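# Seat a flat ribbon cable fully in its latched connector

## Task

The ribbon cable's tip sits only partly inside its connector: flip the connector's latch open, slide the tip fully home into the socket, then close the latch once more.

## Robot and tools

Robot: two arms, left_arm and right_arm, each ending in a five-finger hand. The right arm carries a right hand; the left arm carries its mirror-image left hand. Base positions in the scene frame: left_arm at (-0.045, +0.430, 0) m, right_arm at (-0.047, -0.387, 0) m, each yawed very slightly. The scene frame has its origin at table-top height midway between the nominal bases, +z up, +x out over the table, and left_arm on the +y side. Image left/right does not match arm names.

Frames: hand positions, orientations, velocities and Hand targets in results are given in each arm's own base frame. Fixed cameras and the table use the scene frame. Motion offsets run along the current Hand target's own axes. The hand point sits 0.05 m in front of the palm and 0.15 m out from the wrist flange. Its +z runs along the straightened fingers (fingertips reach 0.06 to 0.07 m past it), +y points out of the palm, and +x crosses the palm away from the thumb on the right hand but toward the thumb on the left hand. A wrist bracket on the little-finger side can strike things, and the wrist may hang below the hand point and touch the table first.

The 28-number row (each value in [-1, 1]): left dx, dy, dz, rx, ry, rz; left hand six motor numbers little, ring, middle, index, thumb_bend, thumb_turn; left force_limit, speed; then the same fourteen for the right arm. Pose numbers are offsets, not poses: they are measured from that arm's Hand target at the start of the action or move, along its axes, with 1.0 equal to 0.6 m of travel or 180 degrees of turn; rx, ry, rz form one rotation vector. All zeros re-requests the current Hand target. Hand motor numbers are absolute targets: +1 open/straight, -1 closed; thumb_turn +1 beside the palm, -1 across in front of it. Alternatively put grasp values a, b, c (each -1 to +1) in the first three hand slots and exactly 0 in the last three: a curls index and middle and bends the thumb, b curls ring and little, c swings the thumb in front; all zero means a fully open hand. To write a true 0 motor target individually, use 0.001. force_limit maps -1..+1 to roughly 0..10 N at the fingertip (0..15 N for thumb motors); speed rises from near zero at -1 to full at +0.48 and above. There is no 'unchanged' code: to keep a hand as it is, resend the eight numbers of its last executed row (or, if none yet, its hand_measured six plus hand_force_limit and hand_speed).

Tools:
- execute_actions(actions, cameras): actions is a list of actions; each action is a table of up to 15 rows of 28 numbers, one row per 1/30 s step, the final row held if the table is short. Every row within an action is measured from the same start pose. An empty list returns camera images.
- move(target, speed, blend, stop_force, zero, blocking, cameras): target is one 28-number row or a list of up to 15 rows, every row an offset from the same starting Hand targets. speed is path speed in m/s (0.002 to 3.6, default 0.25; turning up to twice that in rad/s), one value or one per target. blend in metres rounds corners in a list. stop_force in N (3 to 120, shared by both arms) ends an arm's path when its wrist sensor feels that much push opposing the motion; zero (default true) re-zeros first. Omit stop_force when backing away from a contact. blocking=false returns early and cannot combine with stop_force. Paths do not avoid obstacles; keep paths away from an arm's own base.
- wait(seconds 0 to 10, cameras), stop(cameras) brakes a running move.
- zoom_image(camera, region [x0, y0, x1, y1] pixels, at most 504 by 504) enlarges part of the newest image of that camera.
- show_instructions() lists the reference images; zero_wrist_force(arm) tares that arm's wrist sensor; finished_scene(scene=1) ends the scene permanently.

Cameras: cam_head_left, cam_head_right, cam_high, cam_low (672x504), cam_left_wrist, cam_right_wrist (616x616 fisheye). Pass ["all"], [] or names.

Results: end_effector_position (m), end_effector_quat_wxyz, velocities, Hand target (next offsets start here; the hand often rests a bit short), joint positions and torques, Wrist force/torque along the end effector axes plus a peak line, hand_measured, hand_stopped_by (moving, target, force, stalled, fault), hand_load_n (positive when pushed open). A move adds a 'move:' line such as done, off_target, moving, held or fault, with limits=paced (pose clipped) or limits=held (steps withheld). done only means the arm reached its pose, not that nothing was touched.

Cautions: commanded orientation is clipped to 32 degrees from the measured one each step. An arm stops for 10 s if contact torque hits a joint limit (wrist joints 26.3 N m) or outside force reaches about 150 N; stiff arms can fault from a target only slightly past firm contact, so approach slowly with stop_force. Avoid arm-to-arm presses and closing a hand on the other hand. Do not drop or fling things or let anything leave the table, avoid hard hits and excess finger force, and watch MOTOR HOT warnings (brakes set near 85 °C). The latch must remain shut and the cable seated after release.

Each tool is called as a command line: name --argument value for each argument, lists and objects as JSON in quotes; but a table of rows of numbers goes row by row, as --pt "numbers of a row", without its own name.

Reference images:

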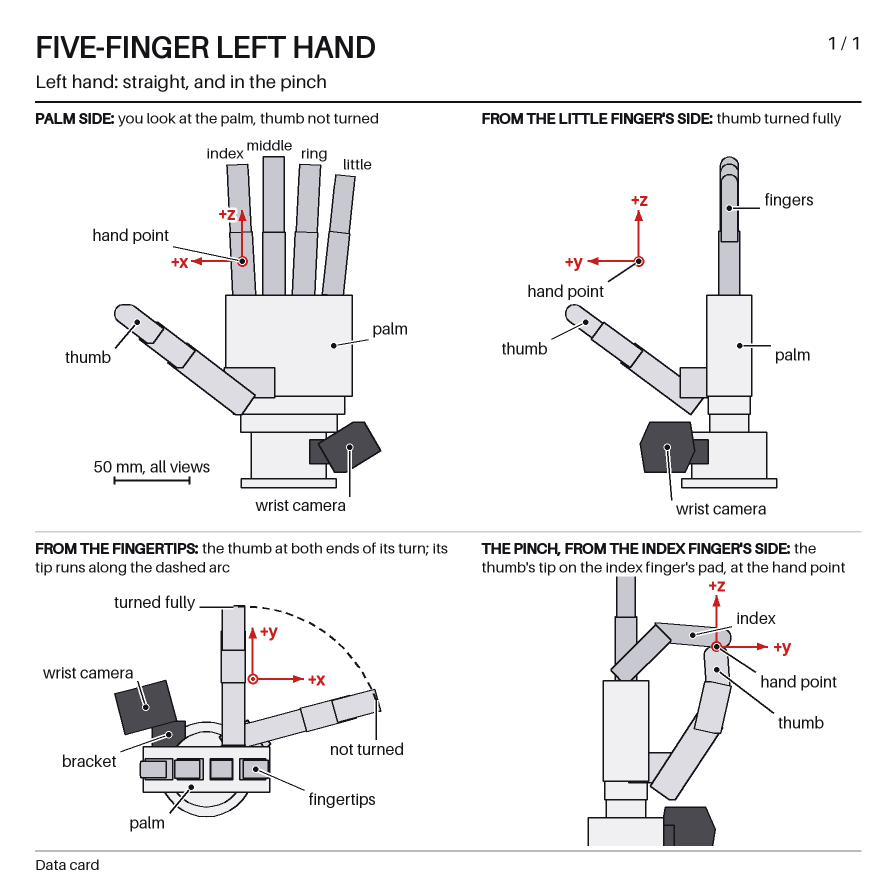

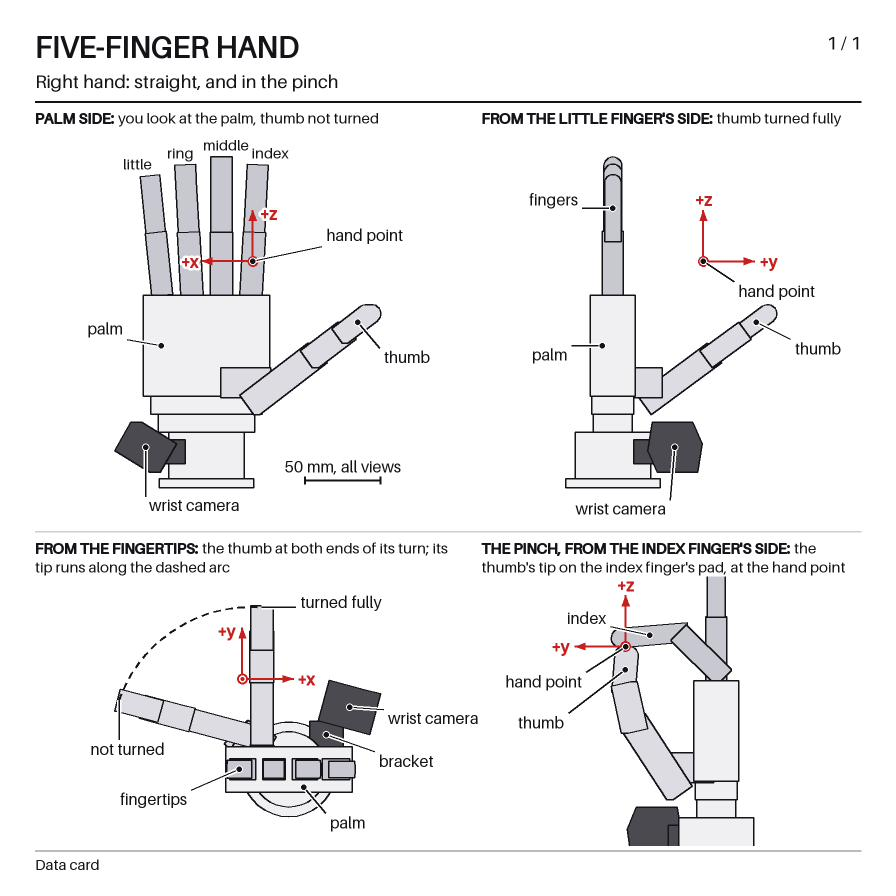

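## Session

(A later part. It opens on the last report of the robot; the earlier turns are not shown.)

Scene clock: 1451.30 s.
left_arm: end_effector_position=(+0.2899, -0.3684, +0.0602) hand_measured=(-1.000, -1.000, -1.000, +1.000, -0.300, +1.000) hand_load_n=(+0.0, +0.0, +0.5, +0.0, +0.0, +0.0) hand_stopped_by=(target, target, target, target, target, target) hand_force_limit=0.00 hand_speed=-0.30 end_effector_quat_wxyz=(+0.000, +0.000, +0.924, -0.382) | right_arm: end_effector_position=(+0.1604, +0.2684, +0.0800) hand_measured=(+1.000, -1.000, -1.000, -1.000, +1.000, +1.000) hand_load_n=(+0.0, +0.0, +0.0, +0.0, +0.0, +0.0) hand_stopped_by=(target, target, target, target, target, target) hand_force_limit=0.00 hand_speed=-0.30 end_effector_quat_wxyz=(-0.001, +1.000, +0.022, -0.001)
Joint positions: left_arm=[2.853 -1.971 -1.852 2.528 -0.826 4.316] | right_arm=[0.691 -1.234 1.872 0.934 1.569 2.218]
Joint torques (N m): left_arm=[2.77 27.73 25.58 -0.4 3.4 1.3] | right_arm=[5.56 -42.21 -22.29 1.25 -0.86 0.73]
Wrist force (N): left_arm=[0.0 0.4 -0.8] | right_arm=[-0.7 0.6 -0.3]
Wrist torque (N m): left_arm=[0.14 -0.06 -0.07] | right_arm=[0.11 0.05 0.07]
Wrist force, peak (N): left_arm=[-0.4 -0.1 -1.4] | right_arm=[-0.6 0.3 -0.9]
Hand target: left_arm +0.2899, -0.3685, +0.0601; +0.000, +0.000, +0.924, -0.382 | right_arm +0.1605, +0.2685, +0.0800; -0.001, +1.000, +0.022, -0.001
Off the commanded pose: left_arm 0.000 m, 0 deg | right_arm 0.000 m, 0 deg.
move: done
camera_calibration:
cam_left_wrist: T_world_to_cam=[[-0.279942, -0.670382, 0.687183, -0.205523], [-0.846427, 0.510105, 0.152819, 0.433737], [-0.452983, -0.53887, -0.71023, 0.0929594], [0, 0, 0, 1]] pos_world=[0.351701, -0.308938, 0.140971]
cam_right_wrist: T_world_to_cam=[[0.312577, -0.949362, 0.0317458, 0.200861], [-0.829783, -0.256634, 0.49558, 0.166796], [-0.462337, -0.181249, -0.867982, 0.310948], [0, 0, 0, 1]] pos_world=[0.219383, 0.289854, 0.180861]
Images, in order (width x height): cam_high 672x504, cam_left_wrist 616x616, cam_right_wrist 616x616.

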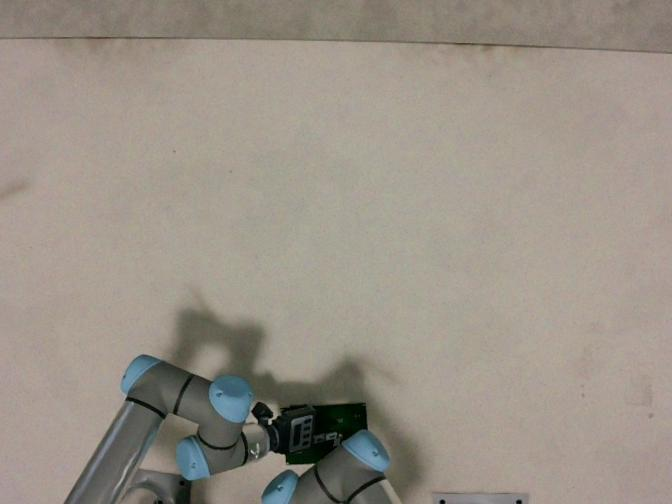

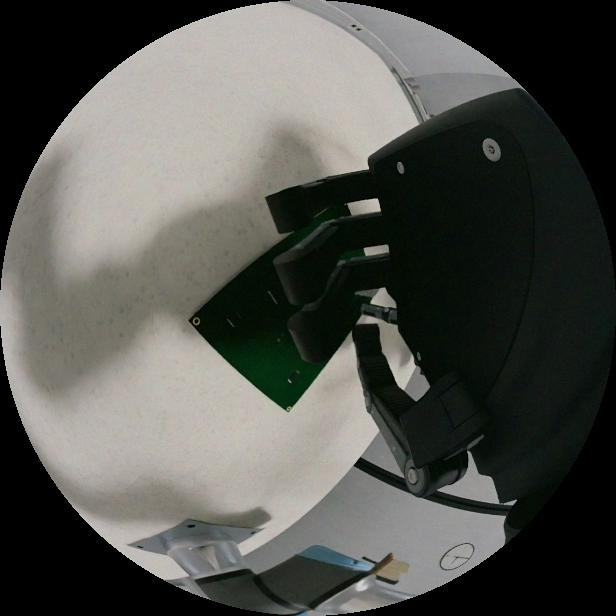

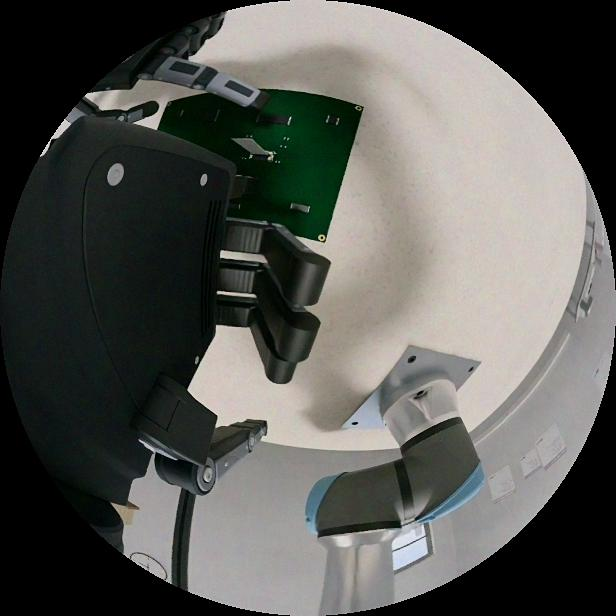

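move --pt "0.0133 0.0354 0.0354 0 0 0 -1 -1 -1 1 -0.3 1 0 -0.3 0 0 0 0 0 0 1 -1 -1 -1 1 1 0 -0.3" --pt "0.0133 0.0660 0.0660 0 0 0 -1 -1 -1 1 -0.3 1 0 -0.3 0 0 0 0 0 0 1 -1 -1 -1 1 1 0 -0.3" --speed '[0.05, 0.005]' --stop_force 8 --cameras '["cam_high", "cam_right_wrist"]'

zoom_image --camera "cam_high" --region '[305, 400, 355, 450]'

zoom_image --camera "cam_right_wrist" --region '[210, 90, 310, 190]'

Scene clock: 1473.47 s.
left_arm: end_effector_position=(+0.2819, -0.3685, +0.0126) hand_measured=(-1.000, -1.000, -1.000, +1.000, -0.300, +1.000) hand_load_n=(+0.5, +0.0, +0.0, +0.5, -0.5, +0.0) hand_stopped_by=(target, target, target, target, target, target) hand_force_limit=0.00 hand_speed=-0.30 end_effector_quat_wxyz=(+0.000, +0.000, +0.924, -0.382) | right_arm: end_effector_position=(+0.1605, +0.2685, +0.0800) hand_measured=(+1.000, -1.000, -1.000, -1.000, +1.000, +1.000) hand_load_n=(+0.0, +0.0, +0.0, +0.5, +0.0, +0.0) hand_stopped_by=(target, target, target, target, target, target) hand_force_limit=0.00 hand_speed=-0.30 end_effector_quat_wxyz=(-0.001, +1.000, +0.022, -0.001)
Joint positions: left_arm=[2.847 -2.037 -1.909 2.656 -0.828 4.308] | right_arm=[0.692 -1.234 1.872 0.934 1.569 2.219]
Joint torques (N m): left_arm=[9.12 41.59 15.79 -2.93 -1.15 3.37] | right_arm=[8.71 -43.22 -20.88 0.85 -0.37 2.46]
Wrist force (N): left_arm=[-0.8 -4.5 -6.3] | right_arm=[-0.6 0.3 -0.1]
Wrist torque (N m): left_arm=[0.65 -0.10 0.05] | right_arm=[0.07 0.04 0.07]
Wrist force, peak (N): left_arm=[-0.5 -6.3 -9.8] | right_arm=[-0.9 0.4 -0.5]
Hand target: left_arm +0.2819, -0.3684, +0.0126; +0.000, +0.000, +0.924, -0.382 (not the last commanded pose) | right_arm +0.1605, +0.2685, +0.0800; -0.001, +1.000, +0.022, -0.001
Off the commanded pose: left_arm 0.008 m, 0 deg | right_arm 0.000 m, 0 deg.
move: contact (left_arm); path passed 1 of 2 targets
camera_calibration:
cam_right_wrist: T_world_to_cam=[[0.312563, -0.949371, 0.0316045, 0.200986], [-0.829889, -0.256736, 0.495349, 0.166915], [-0.462156, -0.181056, -0.868119, 0.310896], [0, 0, 0, 1]] pos_world=[0.219383, 0.289953, 0.180861]
Images, in order (width x height): cam_high 672x504, cam_right_wrist 616x616.

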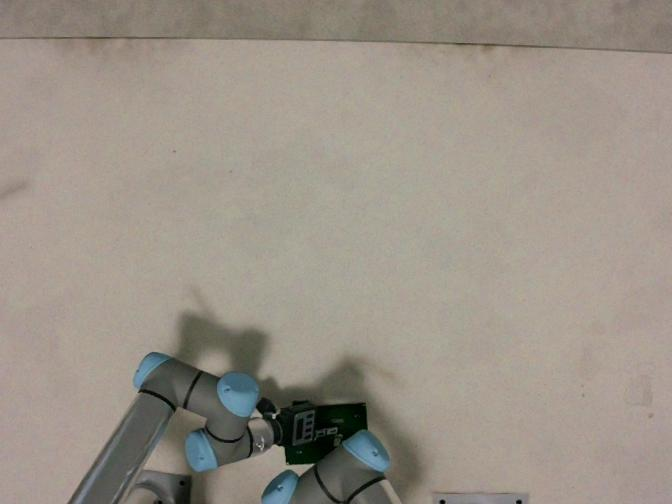

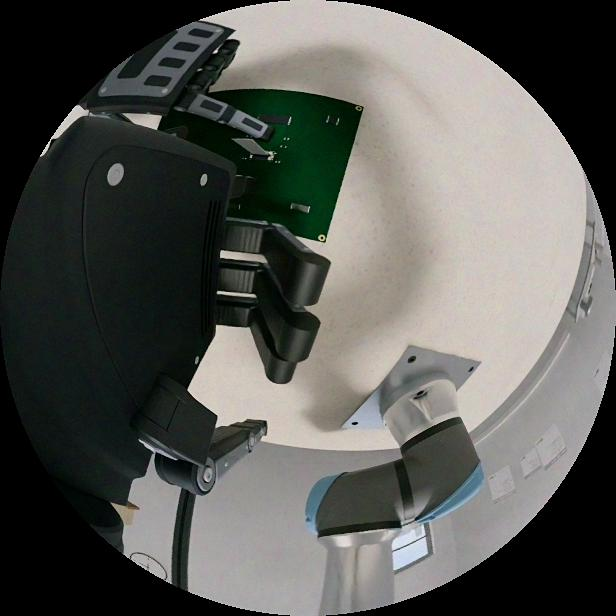

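Scaled by 10.080 from the camera's 672x504 image, which has a finer 960x720 frame.

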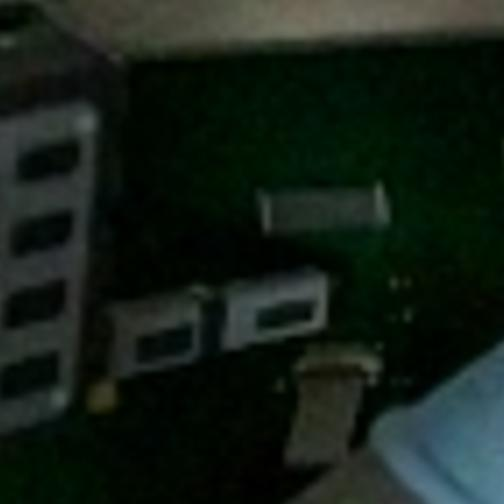

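Scaled by 5.040 from the camera's 616x616 image, which has a finer 880x880 frame.

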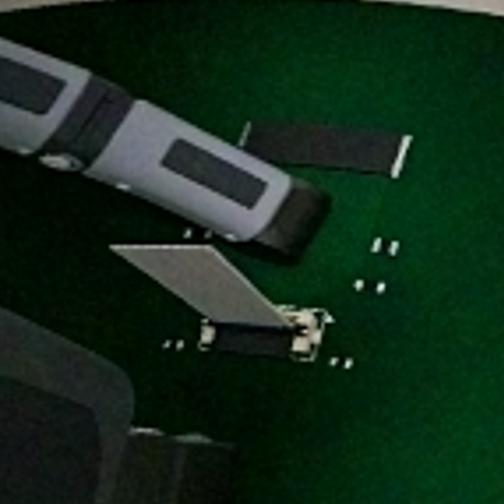

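move --target '[0, 0, 0, 0, 0, 0, -1, -1, -1, 1, -0.3, 1, 0, -0.3, 0, 0, 0.0317, 0, 0, 0, 1, -1, -1, -1, 1, 1, 0, -0.3]' --speed 0.004 --stop_force 3 --cameras '["cam_right_wrist"]'

zoom_image --camera "cam_right_wrist" --region '[205, 90, 305, 190]'

Scene clock: 1488.10 s.
left_arm: end_effector_position=(+0.2819, -0.3684, +0.0126) hand_measured=(-1.000, -1.000, -1.000, +1.000, -0.300, +1.000) hand_load_n=(+0.0, +0.5, +0.0, +0.5, +0.0, +0.0) hand_stopped_by=(target, target, target, target, target, target) hand_force_limit=0.00 hand_speed=-0.30 end_effector_quat_wxyz=(+0.000, +0.000, +0.924, -0.382) | right_arm: end_effector_position=(+0.1604, +0.2685, +0.0662) hand_measured=(+1.000, -1.000, -1.000, -1.000, +1.000, +1.000) hand_load_n=(+0.0, +0.0, +0.0, +0.0, +0.0, +0.0) hand_stopped_by=(target, target, target, target, target, target) hand_force_limit=0.00 hand_speed=-0.30 end_effector_quat_wxyz=(-0.001, +1.000, +0.022, -0.001)
Joint positions: left_arm=[2.847 -2.037 -1.909 2.656 -0.828 4.308] | right_arm=[0.692 -1.213 1.886 0.899 1.569 2.219]
Joint torques (N m): left_arm=[5.86 41.19 16.44 -2.91 -2.45 3.35] | right_arm=[8.54 -41.23 -20.05 3.96 -0.2 2.86]
Wrist force (N): left_arm=[-1.0 -4.0 -6.0] | right_arm=[0.0 0.0 -3.3]
Wrist torque (N m): left_arm=[0.65 -0.11 0.06] | right_arm=[0.27 0.23 0.07]
Wrist force, peak (N): left_arm=[-0.8 -4.8 -6.8] | right_arm=[-0.1 0.1 -5.3]
Hand target: left_arm +0.2819, -0.3684, +0.0126; +0.000, +0.000, +0.924, -0.382 | right_arm +0.1604, +0.2685, +0.0662; -0.001, +1.000, +0.022, -0.001 (not the last commanded pose)
Off the commanded pose: left_arm 0.000 m, 0 deg | right_arm 0.005 m, 0 deg.
move: contact (right_arm)
camera_calibration:
cam_right_wrist: T_world_to_cam=[[0.312563, -0.949371, 0.0316045, 0.201423], [-0.829889, -0.256736, 0.495349, 0.173751], [-0.462156, -0.181056, -0.868119, 0.298916], [0, 0, 0, 1]] pos_world=[0.219383, 0.289953, 0.167061]
Images, in order (width x height): cam_right_wrist 616x616.

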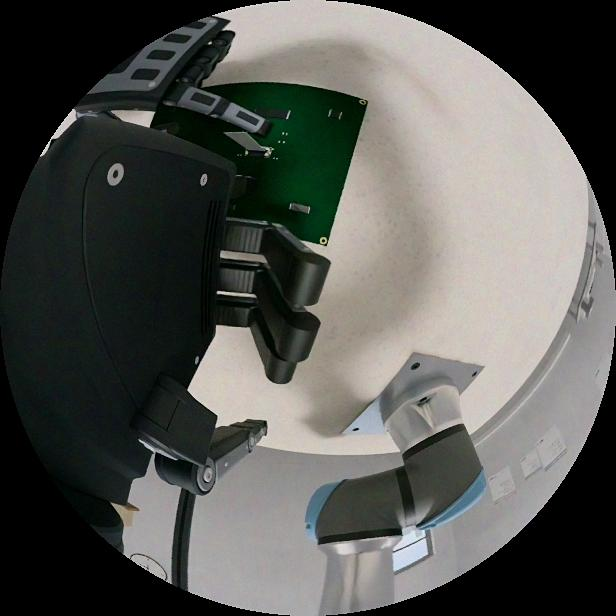

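Scaled by 5.040 from the camera's 616x616 image, which has a finer 880x880 frame.

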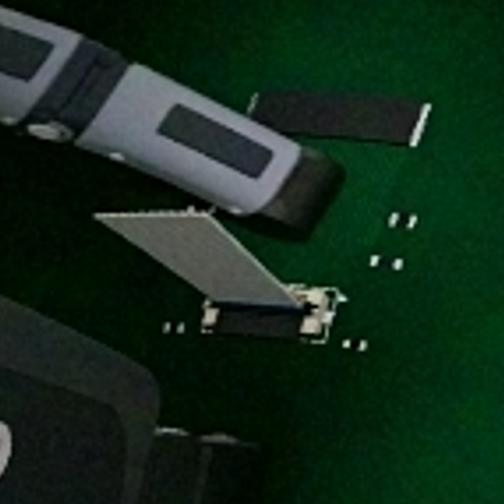

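move --pt "0 0 0 0 0 0 -1 -1 -1 1 -0.3 1 0 -0.3 0.0002 -0.0042 -0.0017 0 0 0 1 -1 -1 -1 1 1 0 -0.3" --pt "0 0 0 0 0 0 -1 -1 -1 1 -0.3 1 0 -0.3 0.0402 -0.0042 -0.0017 0 0 0 1 -1 -1 -1 1 1 0 -0.3" --speed '[0.005, 0.003]' --stop_force 3 --cameras '["cam_high", "cam_right_wrist"]'

zoom_image --camera "cam_right_wrist" --region '[205, 90, 305, 190]'

Scene clock: 1511.00 s.
left_arm: end_effector_position=(+0.2819, -0.3684, +0.0126) hand_measured=(-1.000, -1.000, -1.000, +1.000, -0.300, +1.000) hand_load_n=(+0.0, +0.0, +0.0, +0.5, +0.0, +0.0) hand_stopped_by=(target, target, target, target, target, target) hand_force_limit=0.00 hand_speed=-0.30 end_effector_quat_wxyz=(+0.000, +0.000, +0.924, -0.382) | right_arm: end_effector_position=(+0.1778, +0.2718, +0.0672) hand_measured=(+1.000, -1.000, -1.000, -1.000, +1.000, +1.000) hand_load_n=(+0.0, +0.0, +0.0, +0.0, +0.0, +0.0) hand_stopped_by=(target, target, target, target, target, target) hand_force_limit=0.00 hand_speed=-0.30 end_effector_quat_wxyz=(-0.001, +1.000, +0.022, -0.001)
Joint positions: left_arm=[2.847 -2.037 -1.909 2.656 -0.828 4.308] | right_arm=[0.669 -1.191 1.849 0.913 1.569 2.196]
Joint torques (N m): left_arm=[2.59 41.13 16.2 -2.8 -2.33 3.13] | right_arm=[7.65 -45.11 -5.34 0.14 1.06 2.64]
Wrist force (N): left_arm=[-1.8 -4.0 -5.7] | right_arm=[-3.3 0.1 -0.7]
Wrist torque (N m): left_arm=[0.68 -0.10 -0.01] | right_arm=[0.10 -0.14 -0.14]
Wrist force, peak (N): left_arm=[-1.0 -4.9 -6.6] | right_arm=[-0.3 0.3 -4.3]
Hand target: left_arm +0.2819, -0.3684, +0.0126; +0.000, +0.000, +0.924, -0.382 | right_arm +0.1778, +0.2718, +0.0672; -0.001, +1.000, +0.022, -0.001 (not the last commanded pose)
Off the commanded pose: left_arm 0.000 m, 0 deg | right_arm 0.007 m, 0 deg.
move: contact (right_arm); path passed 1 of 2 targets
camera_calibration:
cam_right_wrist: T_world_to_cam=[[0.312564, -0.949371, 0.0316037, 0.199085], [-0.829889, -0.256737, 0.495349, 0.188543], [-0.462156, -0.181056, -0.868119, 0.308423], [0, 0, 0, 1]] pos_world=[0.236783, 0.293253, 0.168061]
Images, in order (width x height): cam_high 672x504, cam_right_wrist 616x616.

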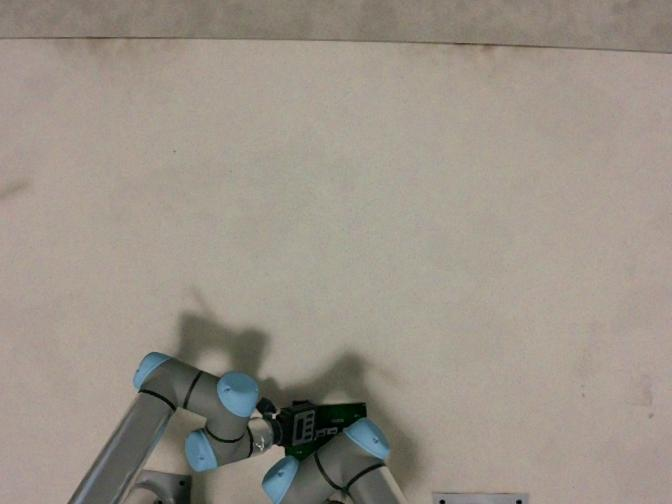

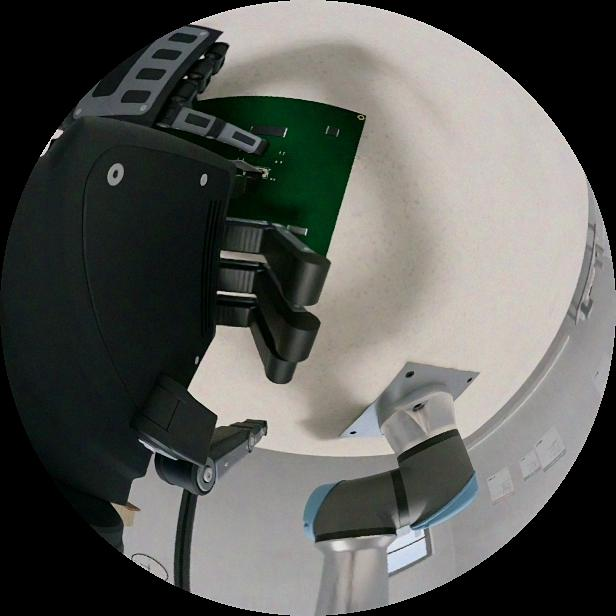

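Scaled by 5.040 from the camera's 616x616 image, which has a finer 880x880 frame.

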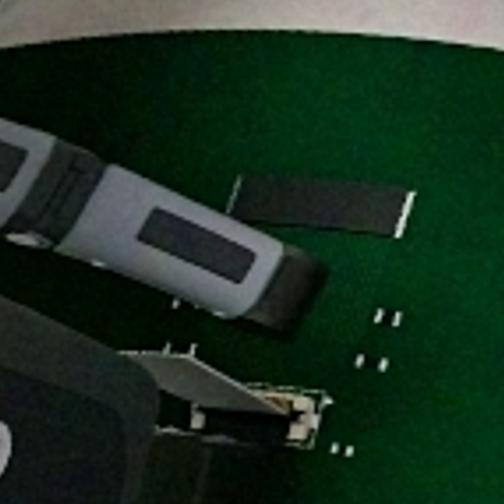

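zoom_image --camera "cam_right_wrist" --region '[232, 160, 277, 195]'

Scaled by 11.200 from the camera's 616x616 image, which has a finer 880x880 frame.

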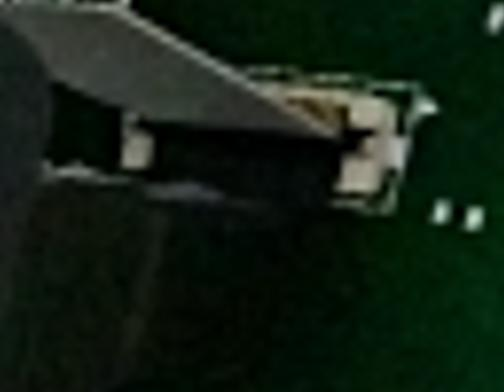

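move --target '[0, 0, 0, 0, 0, 0, -1, -1, -1, 1, -0.3, 1, 0, -0.3, 0.0025, 0, -0.0050, 0, 0, 0, 1, -1, -1, -1, 1, 1, 0, -0.3]' --speed 0.003 --stop_force 8 --cameras '["cam_right_wrist"]'

zoom_image --camera "cam_right_wrist" --region '[232, 160, 277, 205]'

Scene clock: 1529.80 s.
left_arm: end_effector_position=(+0.2819, -0.3684, +0.0126) hand_measured=(-1.000, -1.000, -1.000, +1.000, -0.300, +1.000) hand_load_n=(+0.0, +0.0, +0.0, +0.5, +0.0, +0.0) hand_stopped_by=(target, target, target, target, target, target) hand_force_limit=0.00 hand_speed=-0.30 end_effector_quat_wxyz=(+0.000, +0.000, +0.924, -0.382) | right_arm: end_effector_position=(+0.1793, +0.2718, +0.0702) hand_measured=(+1.000, -1.000, -1.000, -1.000, +1.000, +1.000) hand_load_n=(+0.0, +0.0, +0.0, +0.0, -0.5, +0.0) hand_stopped_by=(target, target, target, target, target, target) hand_force_limit=0.00 hand_speed=-0.30 end_effector_quat_wxyz=(-0.001, +1.000, +0.022, -0.001)
Joint positions: left_arm=[2.847 -2.037 -1.909 2.656 -0.828 4.308] | right_arm=[0.666 -1.194 1.843 0.922 1.569 2.193]
Joint torques (N m): left_arm=[0.85 39.78 15.46 -2.71 -1.26 3] | right_arm=[-6.03 -39.22 -13.49 1.35 0.9 -1.71]
Wrist force (N): left_arm=[-2.2 -5.0 -5.9] | right_arm=[-0.4 0.4 -0.4]
Wrist torque (N m): left_arm=[0.68 -0.17 -0.03] | right_arm=[0.07 0.02 0.07]
Wrist force, peak (N): left_arm=[-4.8 -4.9 -6.4] | right_arm=[-6.6 0.6 1.2]
Hand target: left_arm +0.2819, -0.3684, +0.0126; +0.000, +0.000, +0.924, -0.382 | right_arm +0.1793, +0.2718, +0.0702; -0.001, +1.000, +0.022, -0.001
Off the commanded pose: left_arm 0.000 m, 0 deg | right_arm 0.000 m, 0 deg.
move: done
camera_calibration:
cam_right_wrist: T_world_to_cam=[[0.312563, -0.949371, 0.0316045, 0.198522], [-0.829889, -0.256736, 0.495349, 0.188302], [-0.462156, -0.181056, -0.868119, 0.31172], [0, 0, 0, 1]] pos_world=[0.238283, 0.293253, 0.171061]
Images, in order (width x height): cam_right_wrist 616x616.

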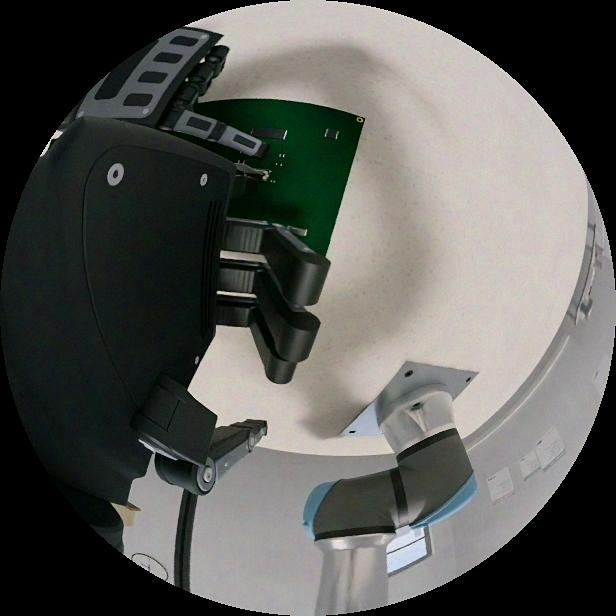

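Scaled by 11.200 from the camera's 616x616 image, which has a finer 880x880 frame.

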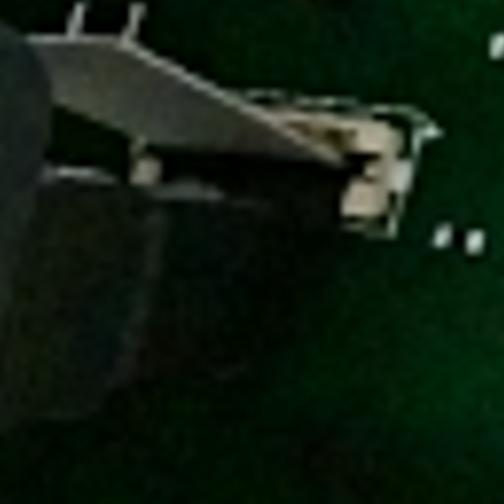

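move --target '[0, 0, 0, 0, 0, 0, -1, -1, -1, 1, -0.3, 1, 0, -0.3, -0.0333, 0, -0.0333, 0, 0, 0, 1, -1, -1, -1, 1, 1, 0, -0.3]' --speed 0.04 --cameras '["cam_right_wrist"]'

zoom_image --camera "cam_right_wrist" --region '[235, 140, 285, 190]'

Scene clock: 1540.80 s.
left_arm: end_effector_position=(+0.2819, -0.3684, +0.0126) hand_measured=(-1.000, -1.000, -1.000, +1.000, -0.300, +1.000) hand_load_n=(+0.0, +0.0, +0.0, +0.5, +0.0, +0.0) hand_stopped_by=(target, target, target, target, target, target) hand_force_limit=0.00 hand_speed=-0.30 end_effector_quat_wxyz=(+0.000, +0.000, +0.924, -0.382) | right_arm: end_effector_position=(+0.1592, +0.2709, +0.0903) hand_measured=(+1.000, -1.000, -1.000, -1.000, +1.000, +1.000) hand_load_n=(+0.0, +0.0, +0.0, +0.0, -0.5, +0.0) hand_stopped_by=(target, target, target, target, target, target) hand_force_limit=0.00 hand_speed=-0.30 end_effector_quat_wxyz=(-0.001, +1.000, +0.022, -0.001) end_effector_velocity=(+0.002, +0.000, -0.003) end_effector_angular_velocity=(+0.000, +0.000, +0.001)
Joint positions: left_arm=[2.847 -2.037 -1.909 2.656 -0.828 4.308] | right_arm=[0.699 -1.246 1.856 0.961 1.569 2.226]
Joint velocities: left_arm=[within noise] | right_arm=[-0.003 0.006 0 -0.007 0 -0.004]
Joint torques (N m): left_arm=[-0.53 37.14 15.64 -2.54 1.92 3] | right_arm=[-10.19 -16.7 -17.19 0.63 -0.13 -2.29]
Wrist force (N): left_arm=[-2.3 -5.0 -5.7] | right_arm=[-0.6 0.1 -0.5]
Wrist torque (N m): left_arm=[0.65 -0.15 -0.03] | right_arm=[0.06 0.05 -0.14]
Wrist force, peak (N): left_arm=[-2.1 -5.3 -6.1] | right_arm=[-0.9 0.2 -0.6]
Hand target: left_arm +0.2819, -0.3684, +0.0126; +0.000, +0.000, +0.924, -0.382 | right_arm +0.1593, +0.2709, +0.0902; -0.001, +1.000, +0.022, -0.001
Off the commanded pose: left_arm 0.000 m, 0 deg | right_arm 0.000 m, 0 deg.
move: done
camera_calibration:
cam_right_wrist: T_world_to_cam=[[0.312393, -0.949425, 0.0316695, 0.203386], [-0.829908, -0.256542, 0.495418, 0.161286], [-0.462237, -0.181048, -0.868077, 0.319679], [0, 0, 0, 1]] pos_world=[0.218083, 0.292354, 0.191161]
Images, in order (width x height): cam_right_wrist 616x616.

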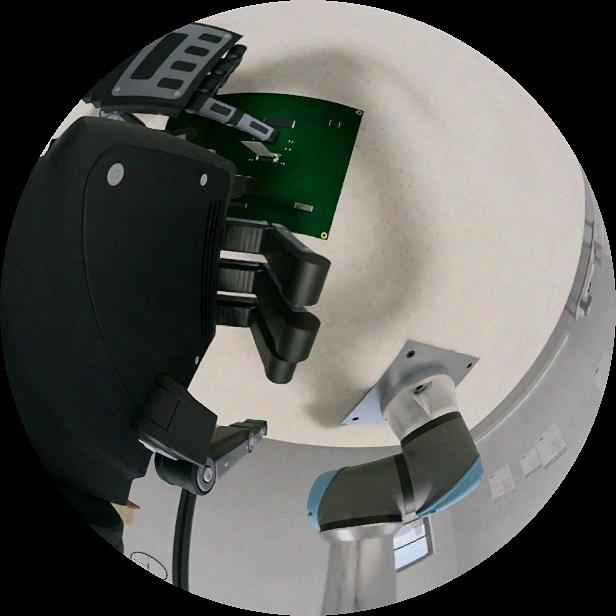

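Scaled by 10.080 from the camera's 616x616 image, which has a finer 880x880 frame.

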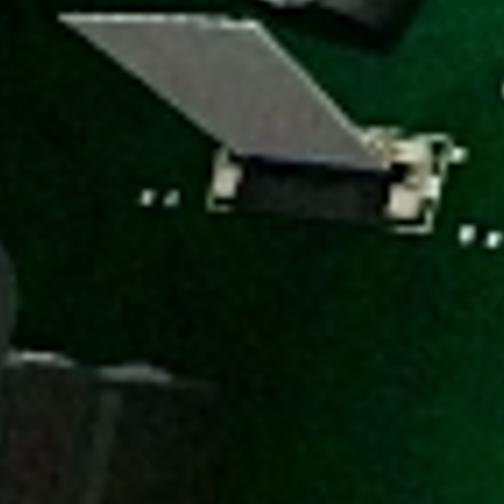

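zoom_image --camera "cam_right_wrist" --region '[253, 148, 283, 168]'

Scaled by 16.800 from the camera's 616x616 image, which has a finer 880x880 frame.

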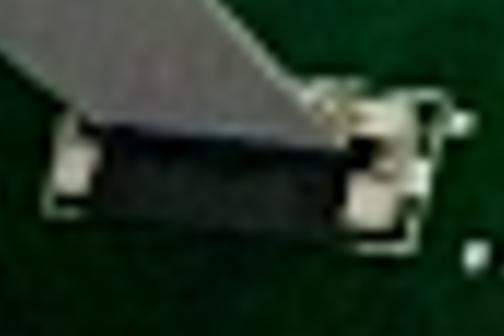

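move --pt "0 0 0 0 0 0 -1 -1 -1 1 -0.3 1 0 -0.3 0.0178 -0.0007 0.0390 0 0 0 1 -1 -1 -1 1 1 0 -0.3" --pt "0 0 0 0 0 0 -1 -1 -1 1 -0.3 1 0 -0.3 0.0397 -0.0008 0.0390 0 0 0 1 -1 -1 -1 1 1 0 -0.3" --speed '[0.03, 0.003]' --stop_force 3

Scene clock: 1625.83 s.
left_arm: end_effector_position=(+0.2819, -0.3684, +0.0126) hand_measured=(-1.000, -1.000, -1.000, +1.000, -0.300, +1.000) hand_load_n=(+0.5, +0.0, +0.0, +0.5, +0.0, +0.0) hand_stopped_by=(target, target, target, target, target, target) hand_force_limit=0.00 hand_speed=-0.30 end_effector_quat_wxyz=(+0.000, +0.000, +0.924, -0.382) | right_arm: end_effector_position=(+0.1780, +0.2722, +0.0667) hand_measured=(+1.000, -1.000, -1.000, -1.000, +1.000, +1.000) hand_load_n=(+0.0, +0.5, +0.0, +0.0, +0.0, +0.0) hand_stopped_by=(target, target, target, target, target, target) hand_force_limit=0.00 hand_speed=-0.30 end_effector_quat_wxyz=(-0.001, +1.000, +0.022, -0.001)
Joint positions: left_arm=[2.847 -2.037 -1.909 2.656 -0.828 4.308] | right_arm=[0.669 -1.189 1.848 0.913 1.569 2.196]
Joint torques (N m): left_arm=[-3.1 32.19 16.02 -2.3 1.75 3.06] | right_arm=[8.98 -45.23 -5.13 -0.2 1.5 2.66]
Wrist force (N): left_arm=[-2.2 -4.8 -5.7] | right_arm=[-4.6 -0.1 -1.2]
Wrist torque (N m): left_arm=[0.67 -0.17 -0.02] | right_arm=[0.17 -0.15 -0.22]
Wrist force, peak (N): left_arm=[-2.2 -5.6 -6.1] | right_arm=[-4.8 -0.3 -1.6]
Hand target: left_arm +0.2819, -0.3684, +0.0126; +0.000, +0.000, +0.924, -0.382 | right_arm +0.1780, +0.2722, +0.0668; -0.001, +1.000, +0.022, -0.001 (not the last commanded pose)
Off the commanded pose: left_arm 0.000 m, 0 deg | right_arm 0.005 m, 0 deg.
move: contact (right_arm); path passed 1 of 2 targets

move --target '[0, 0, 0, 0, 0, 0, -1, -1, -1, 1, -0.3, 1, 0, -0.3, 0.0008, 0, 0, 0, 0, 0, 1, -1, -1, -1, 1, 1, 0, -0.3]' --speed 0.003 --stop_force 8

move --target '[0, 0, 0, 0, 0, 0, -1, -1, -1, 1, -0.3, 1, 0, -0.3, 0, 0, -0.0008, 0, 0, 0, 1, -1, -1, -1, 1, 1, 0, -0.3]' --speed 0.003 --stop_force 8

move --target '[0, 0, 0, 0, 0, 0, -1, -1, -1, 1, -0.3, 1, 0, -0.3, 0, 0, -0.0008, 0, 0, 0, 1, -1, -1, -1, 1, 1, 0, -0.3]' --speed 0.003 --stop_force 8

Scene clock: 1635.57 s.
left_arm: end_effector_position=(+0.2819, -0.3684, +0.0126) hand_measured=(-1.000, -1.000, -1.000, +1.000, -0.300, +1.000) hand_load_n=(+0.0, +0.0, +0.0, +1.0, +0.0, +0.0) hand_stopped_by=(target, target, target, target, target, target) hand_force_limit=0.00 hand_speed=-0.30 end_effector_quat_wxyz=(+0.000, +0.000, +0.924, -0.382) | right_arm: end_effector_position=(+0.1784, +0.2722, +0.0668) hand_measured=(+1.000, -1.000, -1.000, -1.000, +1.000, +1.000) hand_load_n=(+0.0, +0.0, +0.0, +0.0, +0.0, +0.0) hand_stopped_by=(target, target, target, target, target, target) hand_force_limit=0.00 hand_speed=-0.30 end_effector_quat_wxyz=(-0.001, +1.000, +0.022, -0.001)
Joint positions: left_arm=[2.847 -2.037 -1.909 2.656 -0.828 4.308] | right_arm=[0.668 -1.189 1.847 0.913 1.569 2.195]
Joint torques (N m): left_arm=[-4.79 28.55 16.06 -2.28 1.75 2.89] | right_arm=[-13.11 -19.84 -23.99 1.76 1.42 -2.03]
Wrist force (N): left_arm=[-5.0 -4.2 -5.8] | right_arm=[-6.6 -0.1 -0.2]
Wrist torque (N m): left_arm=[0.66 -0.32 -0.17] | right_arm=[0.11 -0.28 -0.36]
Wrist force, peak (N): left_arm=[-4.7 -5.3 -6.3] | right_arm=[-7.2 -0.3 -1.2]
Hand target: left_arm +0.2819, -0.3684, +0.0126; +0.000, +0.000, +0.924, -0.382 | right_arm +0.1785, +0.2722, +0.0668; -0.001, +1.000, +0.022, -0.001
Off the commanded pose: left_arm 0.000 m, 0 deg | right_arm 0.000 m, 0 deg.
move: done

Scene clock: 1636.60 s.
left_arm: end_effector_position=(+0.2819, -0.3684, +0.0126) hand_measured=(-1.000, -1.000, -1.000, +1.000, -0.300, +1.000) hand_load_n=(+0.0, +0.0, +0.0, +0.5, +0.0, +0.0) hand_stopped_by=(target, target, target, target, target, target) hand_force_limit=0.00 hand_speed=-0.30 end_effector_quat_wxyz=(+0.000, +0.000, +0.924, -0.382) | right_arm: end_effector_position=(+0.1784, +0.2722, +0.0672) hand_measured=(+1.000, -1.000, -1.000, -1.000, +1.000, +1.000) hand_load_n=(+0.0, +0.0, +0.0, +0.5, +0.0, +0.0) hand_stopped_by=(target, target, target, target, target, target) hand_force_limit=0.00 hand_speed=-0.30 end_effector_quat_wxyz=(-0.001, +1.000, +0.022, -0.001)
Joint positions: left_arm=[2.847 -2.037 -1.909 2.656 -0.828 4.308] | right_arm=[0.668 -1.189 1.846 0.914 1.569 2.195]
Joint torques (N m): left_arm=[-5.74 28.25 15.57 -2.29 1.69 2.98] | right_arm=[-12.87 -45.91 -25.84 1.26 1.28 -0.8]
Wrist force (N): left_arm=[-5.0 -3.9 -5.5] | right_arm=[-6.8 -0.3 1.5]
Wrist torque (N m): left_arm=[0.67 -0.32 -0.17] | right_arm=[0.00 -0.38 -0.37]
Wrist force, peak (N): left_arm=[-4.7 -5.2 -6.4] | right_arm=[-7.2 0.0 -1.3]
Hand target: left_arm +0.2819, -0.3684, +0.0126; +0.000, +0.000, +0.924, -0.382 | right_arm +0.1785, +0.2722, +0.0672; -0.001, +1.000, +0.022, -0.001
Off the commanded pose: left_arm 0.000 m, 0 deg | right_arm 0.000 m, 0 deg.
move: done

Scene clock: 1637.63 s.
left_arm: end_effector_position=(+0.2819, -0.3684, +0.0126) hand_measured=(-1.000, -1.000, -1.000, +1.000, -0.300, +1.000) hand_load_n=(+0.0, +0.0, +0.0, +0.5, +0.0, -0.5) hand_stopped_by=(target, target, target, target, target, target) hand_force_limit=0.00 hand_speed=-0.30 end_effector_quat_wxyz=(+0.000, +0.000, +0.924, -0.382) | right_arm: end_effector_position=(+0.1785, +0.2722, +0.0677) hand_measured=(+1.000, -1.000, -1.000, -1.000, +1.000, +1.000) hand_load_n=(+0.0, +0.0, +0.0, +0.0, +0.0, +0.0) hand_stopped_by=(target, target, target, target, target, target) hand_force_limit=0.00 hand_speed=-0.30 end_effector_quat_wxyz=(-0.001, +1.000, +0.022, -0.001)
Joint positions: left_arm=[2.847 -2.037 -1.909 2.656 -0.828 4.308] | right_arm=[0.668 -1.19 1.846 0.916 1.569 2.195]
Joint torques (N m): left_arm=[-5.55 28.22 15.87 -2.32 1.79 3.04] | right_arm=[-12.32 -40.4 -22.64 1.66 1.54 0.08]
Wrist force (N): left_arm=[-5.4 -3.8 -5.6] | right_arm=[-5.5 0.0 0.4]
Wrist torque (N m): left_arm=[0.69 -0.34 -0.19] | right_arm=[0.06 -0.25 -0.27]
Wrist force, peak (N): left_arm=[-5.1 -5.1 -6.4] | right_arm=[-7.1 0.0 0.1]
Hand target: left_arm +0.2819, -0.3684, +0.0126; +0.000, +0.000, +0.924, -0.382 | right_arm +0.1785, +0.2722, +0.0677; -0.001, +1.000, +0.022, -0.001
Off the commanded pose: left_arm 0.000 m, 0 deg | right_arm 0.000 m, 0 deg.
move: done

move --target '[0, 0, 0, 0, 0, 0, -1, -1, -1, 1, -0.3, 1, 0, -0.3, 0.0004, 0, -0.0008, 0, 0, 0, 1, -1, -1, -1, 1, 1, 0, -0.3]' --speed 0.003 --stop_force 8

move --target '[0, 0, 0, 0, 0, 0, -1, -1, -1, 1, -0.3, 1, 0, -0.3, 0.0004, 0, -0.0008, 0, 0, 0, 1, -1, -1, -1, 1, 1, 0, -0.3]' --speed 0.003 --stop_force 8

move --target '[0, 0, 0, 0, 0, 0, -1, -1, -1, 1, -0.3, 1, 0, -0.3, 0.0004, 0, -0.0008, 0, 0, 0, 1, -1, -1, -1, 1, 1, 0, -0.3]' --speed 0.003 --stop_force 8 --cameras '["cam_right_wrist"]'

zoom_image --camera "cam_right_wrist" --region '[235, 150, 285, 200]'

Scene clock: 1650.40 s.
left_arm: end_effector_position=(+0.2819, -0.3684, +0.0126) hand_measured=(-1.000, -1.000, -1.000, +1.000, -0.300, +1.000) hand_load_n=(+0.0, +0.0, +0.5, +0.5, +0.0, +0.0) hand_stopped_by=(target, target, target, target, target, target) hand_force_limit=0.00 hand_speed=-0.30 end_effector_quat_wxyz=(+0.000, +0.000, +0.924, -0.382) | right_arm: end_effector_position=(+0.1787, +0.2722, +0.0682) hand_measured=(+1.000, -1.000, -1.000, -1.000, +1.000, +1.000) hand_load_n=(+0.0, +0.0, +0.0, +0.0, +0.0, +0.0) hand_stopped_by=(target, target, target, target, target, target) hand_force_limit=0.00 hand_speed=-0.30 end_effector_quat_wxyz=(-0.001, +1.000, +0.022, -0.001)
Joint positions: left_arm=[2.847 -2.037 -1.909 2.656 -0.828 4.308] | right_arm=[0.668 -1.19 1.845 0.917 1.569 2.195]
Joint torques (N m): left_arm=[-6.77 24.6 15.47 -2.24 1.71 3.04] | right_arm=[-5.87 -44.61 -16.41 4.14 1.03 -2.78]
Wrist force (N): left_arm=[-1.5 -5.0 -5.6] | right_arm=[-0.5 0.2 -0.3]
Wrist torque (N m): left_arm=[0.67 -0.16 0.01] | right_arm=[0.05 0.03 0.06]
Wrist force, peak (N): left_arm=[-5.2 -5.1 -6.7] | right_arm=[-6.3 -0.3 -1.8]
Hand target: left_arm +0.2819, -0.3684, +0.0126; +0.000, +0.000, +0.924, -0.382 | right_arm +0.1787, +0.2722, +0.0682; -0.001, +1.000, +0.022, -0.001
Off the commanded pose: left_arm 0.000 m, 0 deg | right_arm 0.000 m, 0 deg.
move: done

Scene clock: 1651.43 s.
left_arm: end_effector_position=(+0.2819, -0.3684, +0.0126) hand_measured=(-1.000, -1.000, -1.000, +1.000, -0.300, +1.000) hand_load_n=(+0.0, +0.0, +0.0, +0.5, +0.0, +0.0) hand_stopped_by=(target, target, target, target, target, target) hand_force_limit=0.00 hand_speed=-0.30 end_effector_quat_wxyz=(+0.000, +0.000, +0.924, -0.382) | right_arm: end_effector_position=(+0.1789, +0.2723, +0.0687) hand_measured=(+1.000, -1.000, -1.000, -1.000, +1.000, +1.000) hand_load_n=(+0.0, +0.0, +0.0, +0.0, +0.0, +0.0) hand_stopped_by=(target, target, target, target, target, target) hand_force_limit=0.00 hand_speed=-0.30 end_effector_quat_wxyz=(-0.001, +1.000, +0.022, -0.001)
Joint positions: left_arm=[2.847 -2.037 -1.909 2.656 -0.828 4.308] | right_arm=[0.668 -1.191 1.844 0.918 1.569 2.195]
Joint torques (N m): left_arm=[-7.12 24.14 15.35 -2.18 1.66 2.87] | right_arm=[-11.28 -42.33 -19.95 2.76 0.1 -2.3]
Wrist force (N): left_arm=[-1.9 -4.6 -5.4] | right_arm=[-0.7 0.4 -0.5]
Wrist torque (N m): left_arm=[0.66 -0.11 0.00] | right_arm=[0.09 0.04 0.05]
Wrist force, peak (N): left_arm=[-1.4 -5.5 -5.7] | right_arm=[-0.7 0.1 -0.7]
Hand target: left_arm +0.2819, -0.3684, +0.0126; +0.000, +0.000, +0.924, -0.382 | right_arm +0.1789, +0.2723, +0.0687; -0.001, +1.000, +0.022, -0.001
Off the commanded pose: left_arm 0.000 m, 0 deg | right_arm 0.000 m, 0 deg.
move: done

Scene clock: 1652.47 s.
left_arm: end_effector_position=(+0.2819, -0.3684, +0.0126) hand_measured=(-1.000, -1.000, -1.000, +1.000, -0.300, +1.000) hand_load_n=(+0.0, +0.0, +0.0, +0.5, +0.0, +0.0) hand_stopped_by=(target, target, target, target, target, target) hand_force_limit=0.00 hand_speed=-0.30 end_effector_quat_wxyz=(+0.000, +0.000, +0.924, -0.382) | right_arm: end_effector_position=(+0.1792, +0.2723, +0.0692) hand_measured=(+1.000, -1.000, -1.000, -1.000, +1.000, +1.000) hand_load_n=(+0.0, +0.5, +0.0, +0.0, +0.0, +0.0) hand_stopped_by=(target, target, target, target, target, target) hand_force_limit=0.00 hand_speed=-0.30 end_effector_quat_wxyz=(-0.001, +1.000, +0.022, -0.001)
Joint positions: left_arm=[2.847 -2.037 -1.909 2.656 -0.828 4.308] | right_arm=[0.667 -1.191 1.843 0.92 1.569 2.194]
Joint torques (N m): left_arm=[-6.3 24.75 15.9 -2.25 1.68 2.92] | right_arm=[-9.18 -43.51 -19.22 2.8 -0.28 -2.45]
Wrist force (N): left_arm=[-1.9 -4.3 -4.9] | right_arm=[-0.6 0.2 -0.2]
Wrist torque (N m): left_arm=[0.66 -0.13 0.00] | right_arm=[0.05 0.02 0.06]
Wrist force, peak (N): left_arm=[-1.6 -5.5 -5.8] | right_arm=[-0.8 0.2 -0.9]
Hand target: left_arm +0.2819, -0.3684, +0.0126; +0.000, +0.000, +0.924, -0.382 | right_arm +0.1792, +0.2723, +0.0691; -0.001, +1.000, +0.022, -0.001
Off the commanded pose: left_arm 0.000 m, 0 deg | right_arm 0.000 m, 0 deg.
move: done
camera_calibration:
cam_right_wrist: T_world_to_cam=[[0.312577, -0.949368, 0.0315614, 0.199062], [-0.829841, -0.256753, 0.495422, 0.188824], [-0.462234, -0.181048, -0.868079, 0.310906], [0, 0, 0, 1]] pos_world=[0.238183, 0.293753, 0.170061]
Images, in order (width x height): cam_right_wrist 616x616.

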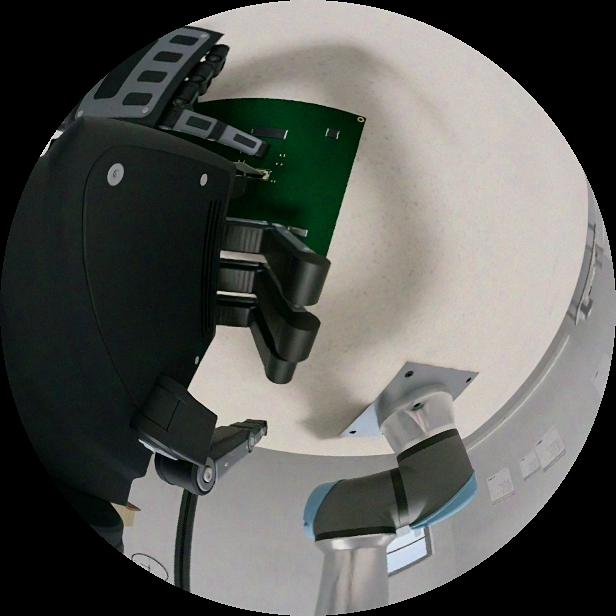

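Scaled by 10.080 from the camera's 616x616 image, which has a finer 880x880 frame.

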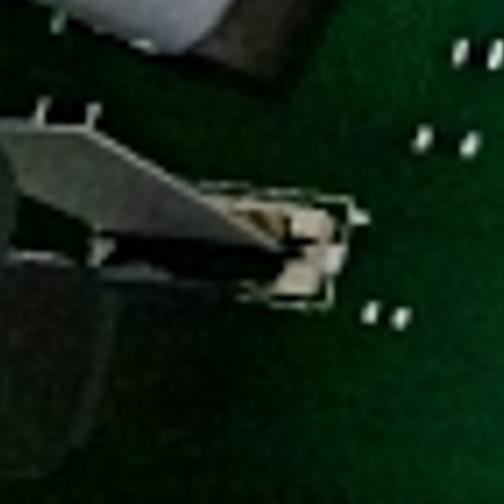

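move --target '[0, -0.0047, -0.0047, 0, 0, 0, -1, -1, -1, 1, -0.3, 1, 0, -0.3, -0.0133, 0, 0, 0, 0, 0, 1, -1, -1, -1, 1, 1, 0, -0.3]' --speed 0.01

move --target '[0.0133, 0, 0, 0, 0, 0, -1, -1, -1, 1, -0.3, 1, 0, -0.3, 0, 0, 0, 0, 0, 0, 1, -1, -1, -1, 1, 1, 0, -0.3]' --speed 0.003 --stop_force 3 --cameras '["cam_right_wrist"]'

zoom_image --camera "cam_right_wrist" --region '[235, 120, 295, 190]'

Scene clock: 1678.33 s.
left_arm: end_effector_position=(+0.2819, -0.3685, +0.0167) hand_measured=(-1.000, -1.000, -1.000, +1.000, -0.300, +1.000) hand_load_n=(+0.0, +0.0, +0.0, +0.0, +0.0, -0.5) hand_stopped_by=(target, target, target, target, target, target) hand_force_limit=0.00 hand_speed=-0.30 end_effector_quat_wxyz=(+0.000, +0.000, +0.924, -0.382) | right_arm: end_effector_position=(+0.1711, +0.2719, +0.0692) hand_measured=(+1.000, -1.000, -1.000, -1.000, +1.000, +1.000) hand_load_n=(+0.0, +0.0, +0.0, +0.0, +0.0, +0.0) hand_stopped_by=(target, target, target, target, target, target) hand_force_limit=0.00 hand_speed=-0.30 end_effector_quat_wxyz=(-0.001, +1.000, +0.022, -0.001)
Joint positions: left_arm=[2.847 -2.029 -1.906 2.646 -0.828 4.308] | right_arm=[0.68 -1.201 1.857 0.915 1.569 2.207]
Joint torques (N m): left_arm=[-6.04 36.74 23.07 -2.1 1.76 2.46] | right_arm=[-3.51 -34.48 -14.85 1.45 -0.34 1.43]
Wrist force (N): left_arm=[0.2 0.4 -0.3] | right_arm=[-0.3 0.5 -0.2]
Wrist torque (N m): left_arm=[0.11 -0.07 0.10] | right_arm=[0.09 0.01 -0.13]
Wrist force, peak (N): left_arm=[-1.4 -5.5 -5.9] | right_arm=[-0.9 0.4 -0.7]
Hand target: left_arm +0.2819, -0.3685, +0.0166; +0.000, +0.000, +0.924, -0.382 | right_arm +0.1712, +0.2719, +0.0692; -0.001, +1.000, +0.022, -0.001
Off the commanded pose: left_arm 0.000 m, 0 deg | right_arm 0.000 m, 0 deg.
move: done

Scene clock: 1681.57 s.
left_arm: end_effector_position=(+0.2739, -0.3684, +0.0166) hand_measured=(-1.000, -1.000, -1.000, +1.000, -0.300, +1.000) hand_load_n=(+0.0, +0.0, +0.0, +0.0, +0.0, +0.0) hand_stopped_by=(target, target, target, target, target, target) hand_force_limit=0.00 hand_speed=-0.30 end_effector_quat_wxyz=(+0.000, +0.000, +0.924, -0.382) | right_arm: end_effector_position=(+0.1712, +0.2719, +0.0692) hand_measured=(+1.000, -1.000, -1.000, -1.000, +1.000, +1.000) hand_load_n=(+0.0, +0.5, +0.0, +0.0, +0.0, +0.0) hand_stopped_by=(target, target, target, target, target, target) hand_force_limit=0.00 hand_speed=-0.30 end_effector_quat_wxyz=(-0.001, +1.000, +0.022, -0.001)
Joint positions: left_arm=[2.841 -2.016 -1.926 2.659 -0.83 4.299] | right_arm=[0.68 -1.201 1.857 0.915 1.569 2.207]
Joint torques (N m): left_arm=[-2.81 34.23 13.42 -2.47 -1.2 -1.1] | right_arm=[-8.72 -17.52 -22.83 3.72 0.52 -2.33]
Wrist force (N): left_arm=[0.0 0.4 -0.4] | right_arm=[-0.4 0.3 -0.3]
Wrist torque (N m): left_arm=[0.15 -0.05 0.10] | right_arm=[0.07 0.03 -0.15]
Wrist force, peak (N): left_arm=[0.0 0.6 -0.4] | right_arm=[-0.7 0.7 -0.4]
Hand target: left_arm +0.2739, -0.3684, +0.0166; +0.000, +0.000, +0.924, -0.382 | right_arm +0.1712, +0.2719, +0.0692; -0.001, +1.000, +0.022, -0.001
Off the commanded pose: left_arm 0.000 m, 0 deg | right_arm 0.000 m, 0 deg.
move: done
camera_calibration:
cam_right_wrist: T_world_to_cam=[[0.312577, -0.949368, 0.0315614, 0.201183], [-0.829841, -0.256753, 0.495422, 0.182082], [-0.462234, -0.181048, -0.868079, 0.307136], [0, 0, 0, 1]] pos_world=[0.230183, 0.293353, 0.170061]
Images, in order (width x height): cam_right_wrist 616x616.

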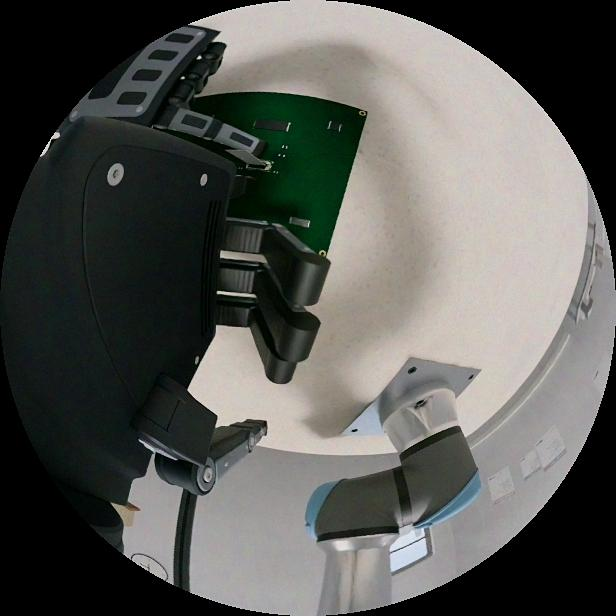

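Scaled by 7.200 from the camera's 616x616 image, which has a finer 880x880 frame.

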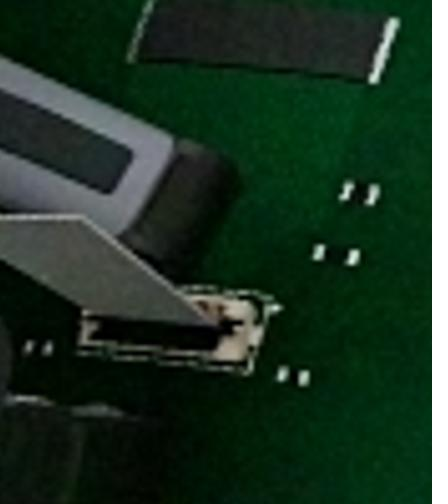

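zoom_image --camera "cam_right_wrist" --region '[243, 155, 278, 178]'

zoom_image --camera "cam_high" --region '[320, 410, 350, 445]'

Scaled by 14.400 from the camera's 616x616 image, which has a finer 880x880 frame.

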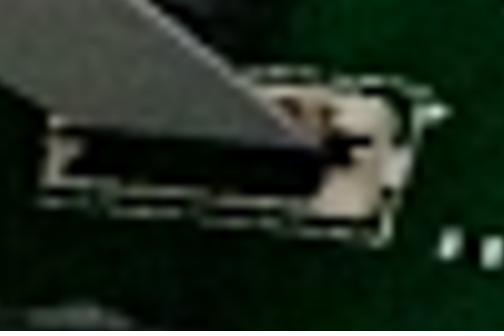

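This scene's latest camera images include none from cam_high. They are from: cam_right_wrist. cam_high's image comes with the result of a call that names it in "cameras".


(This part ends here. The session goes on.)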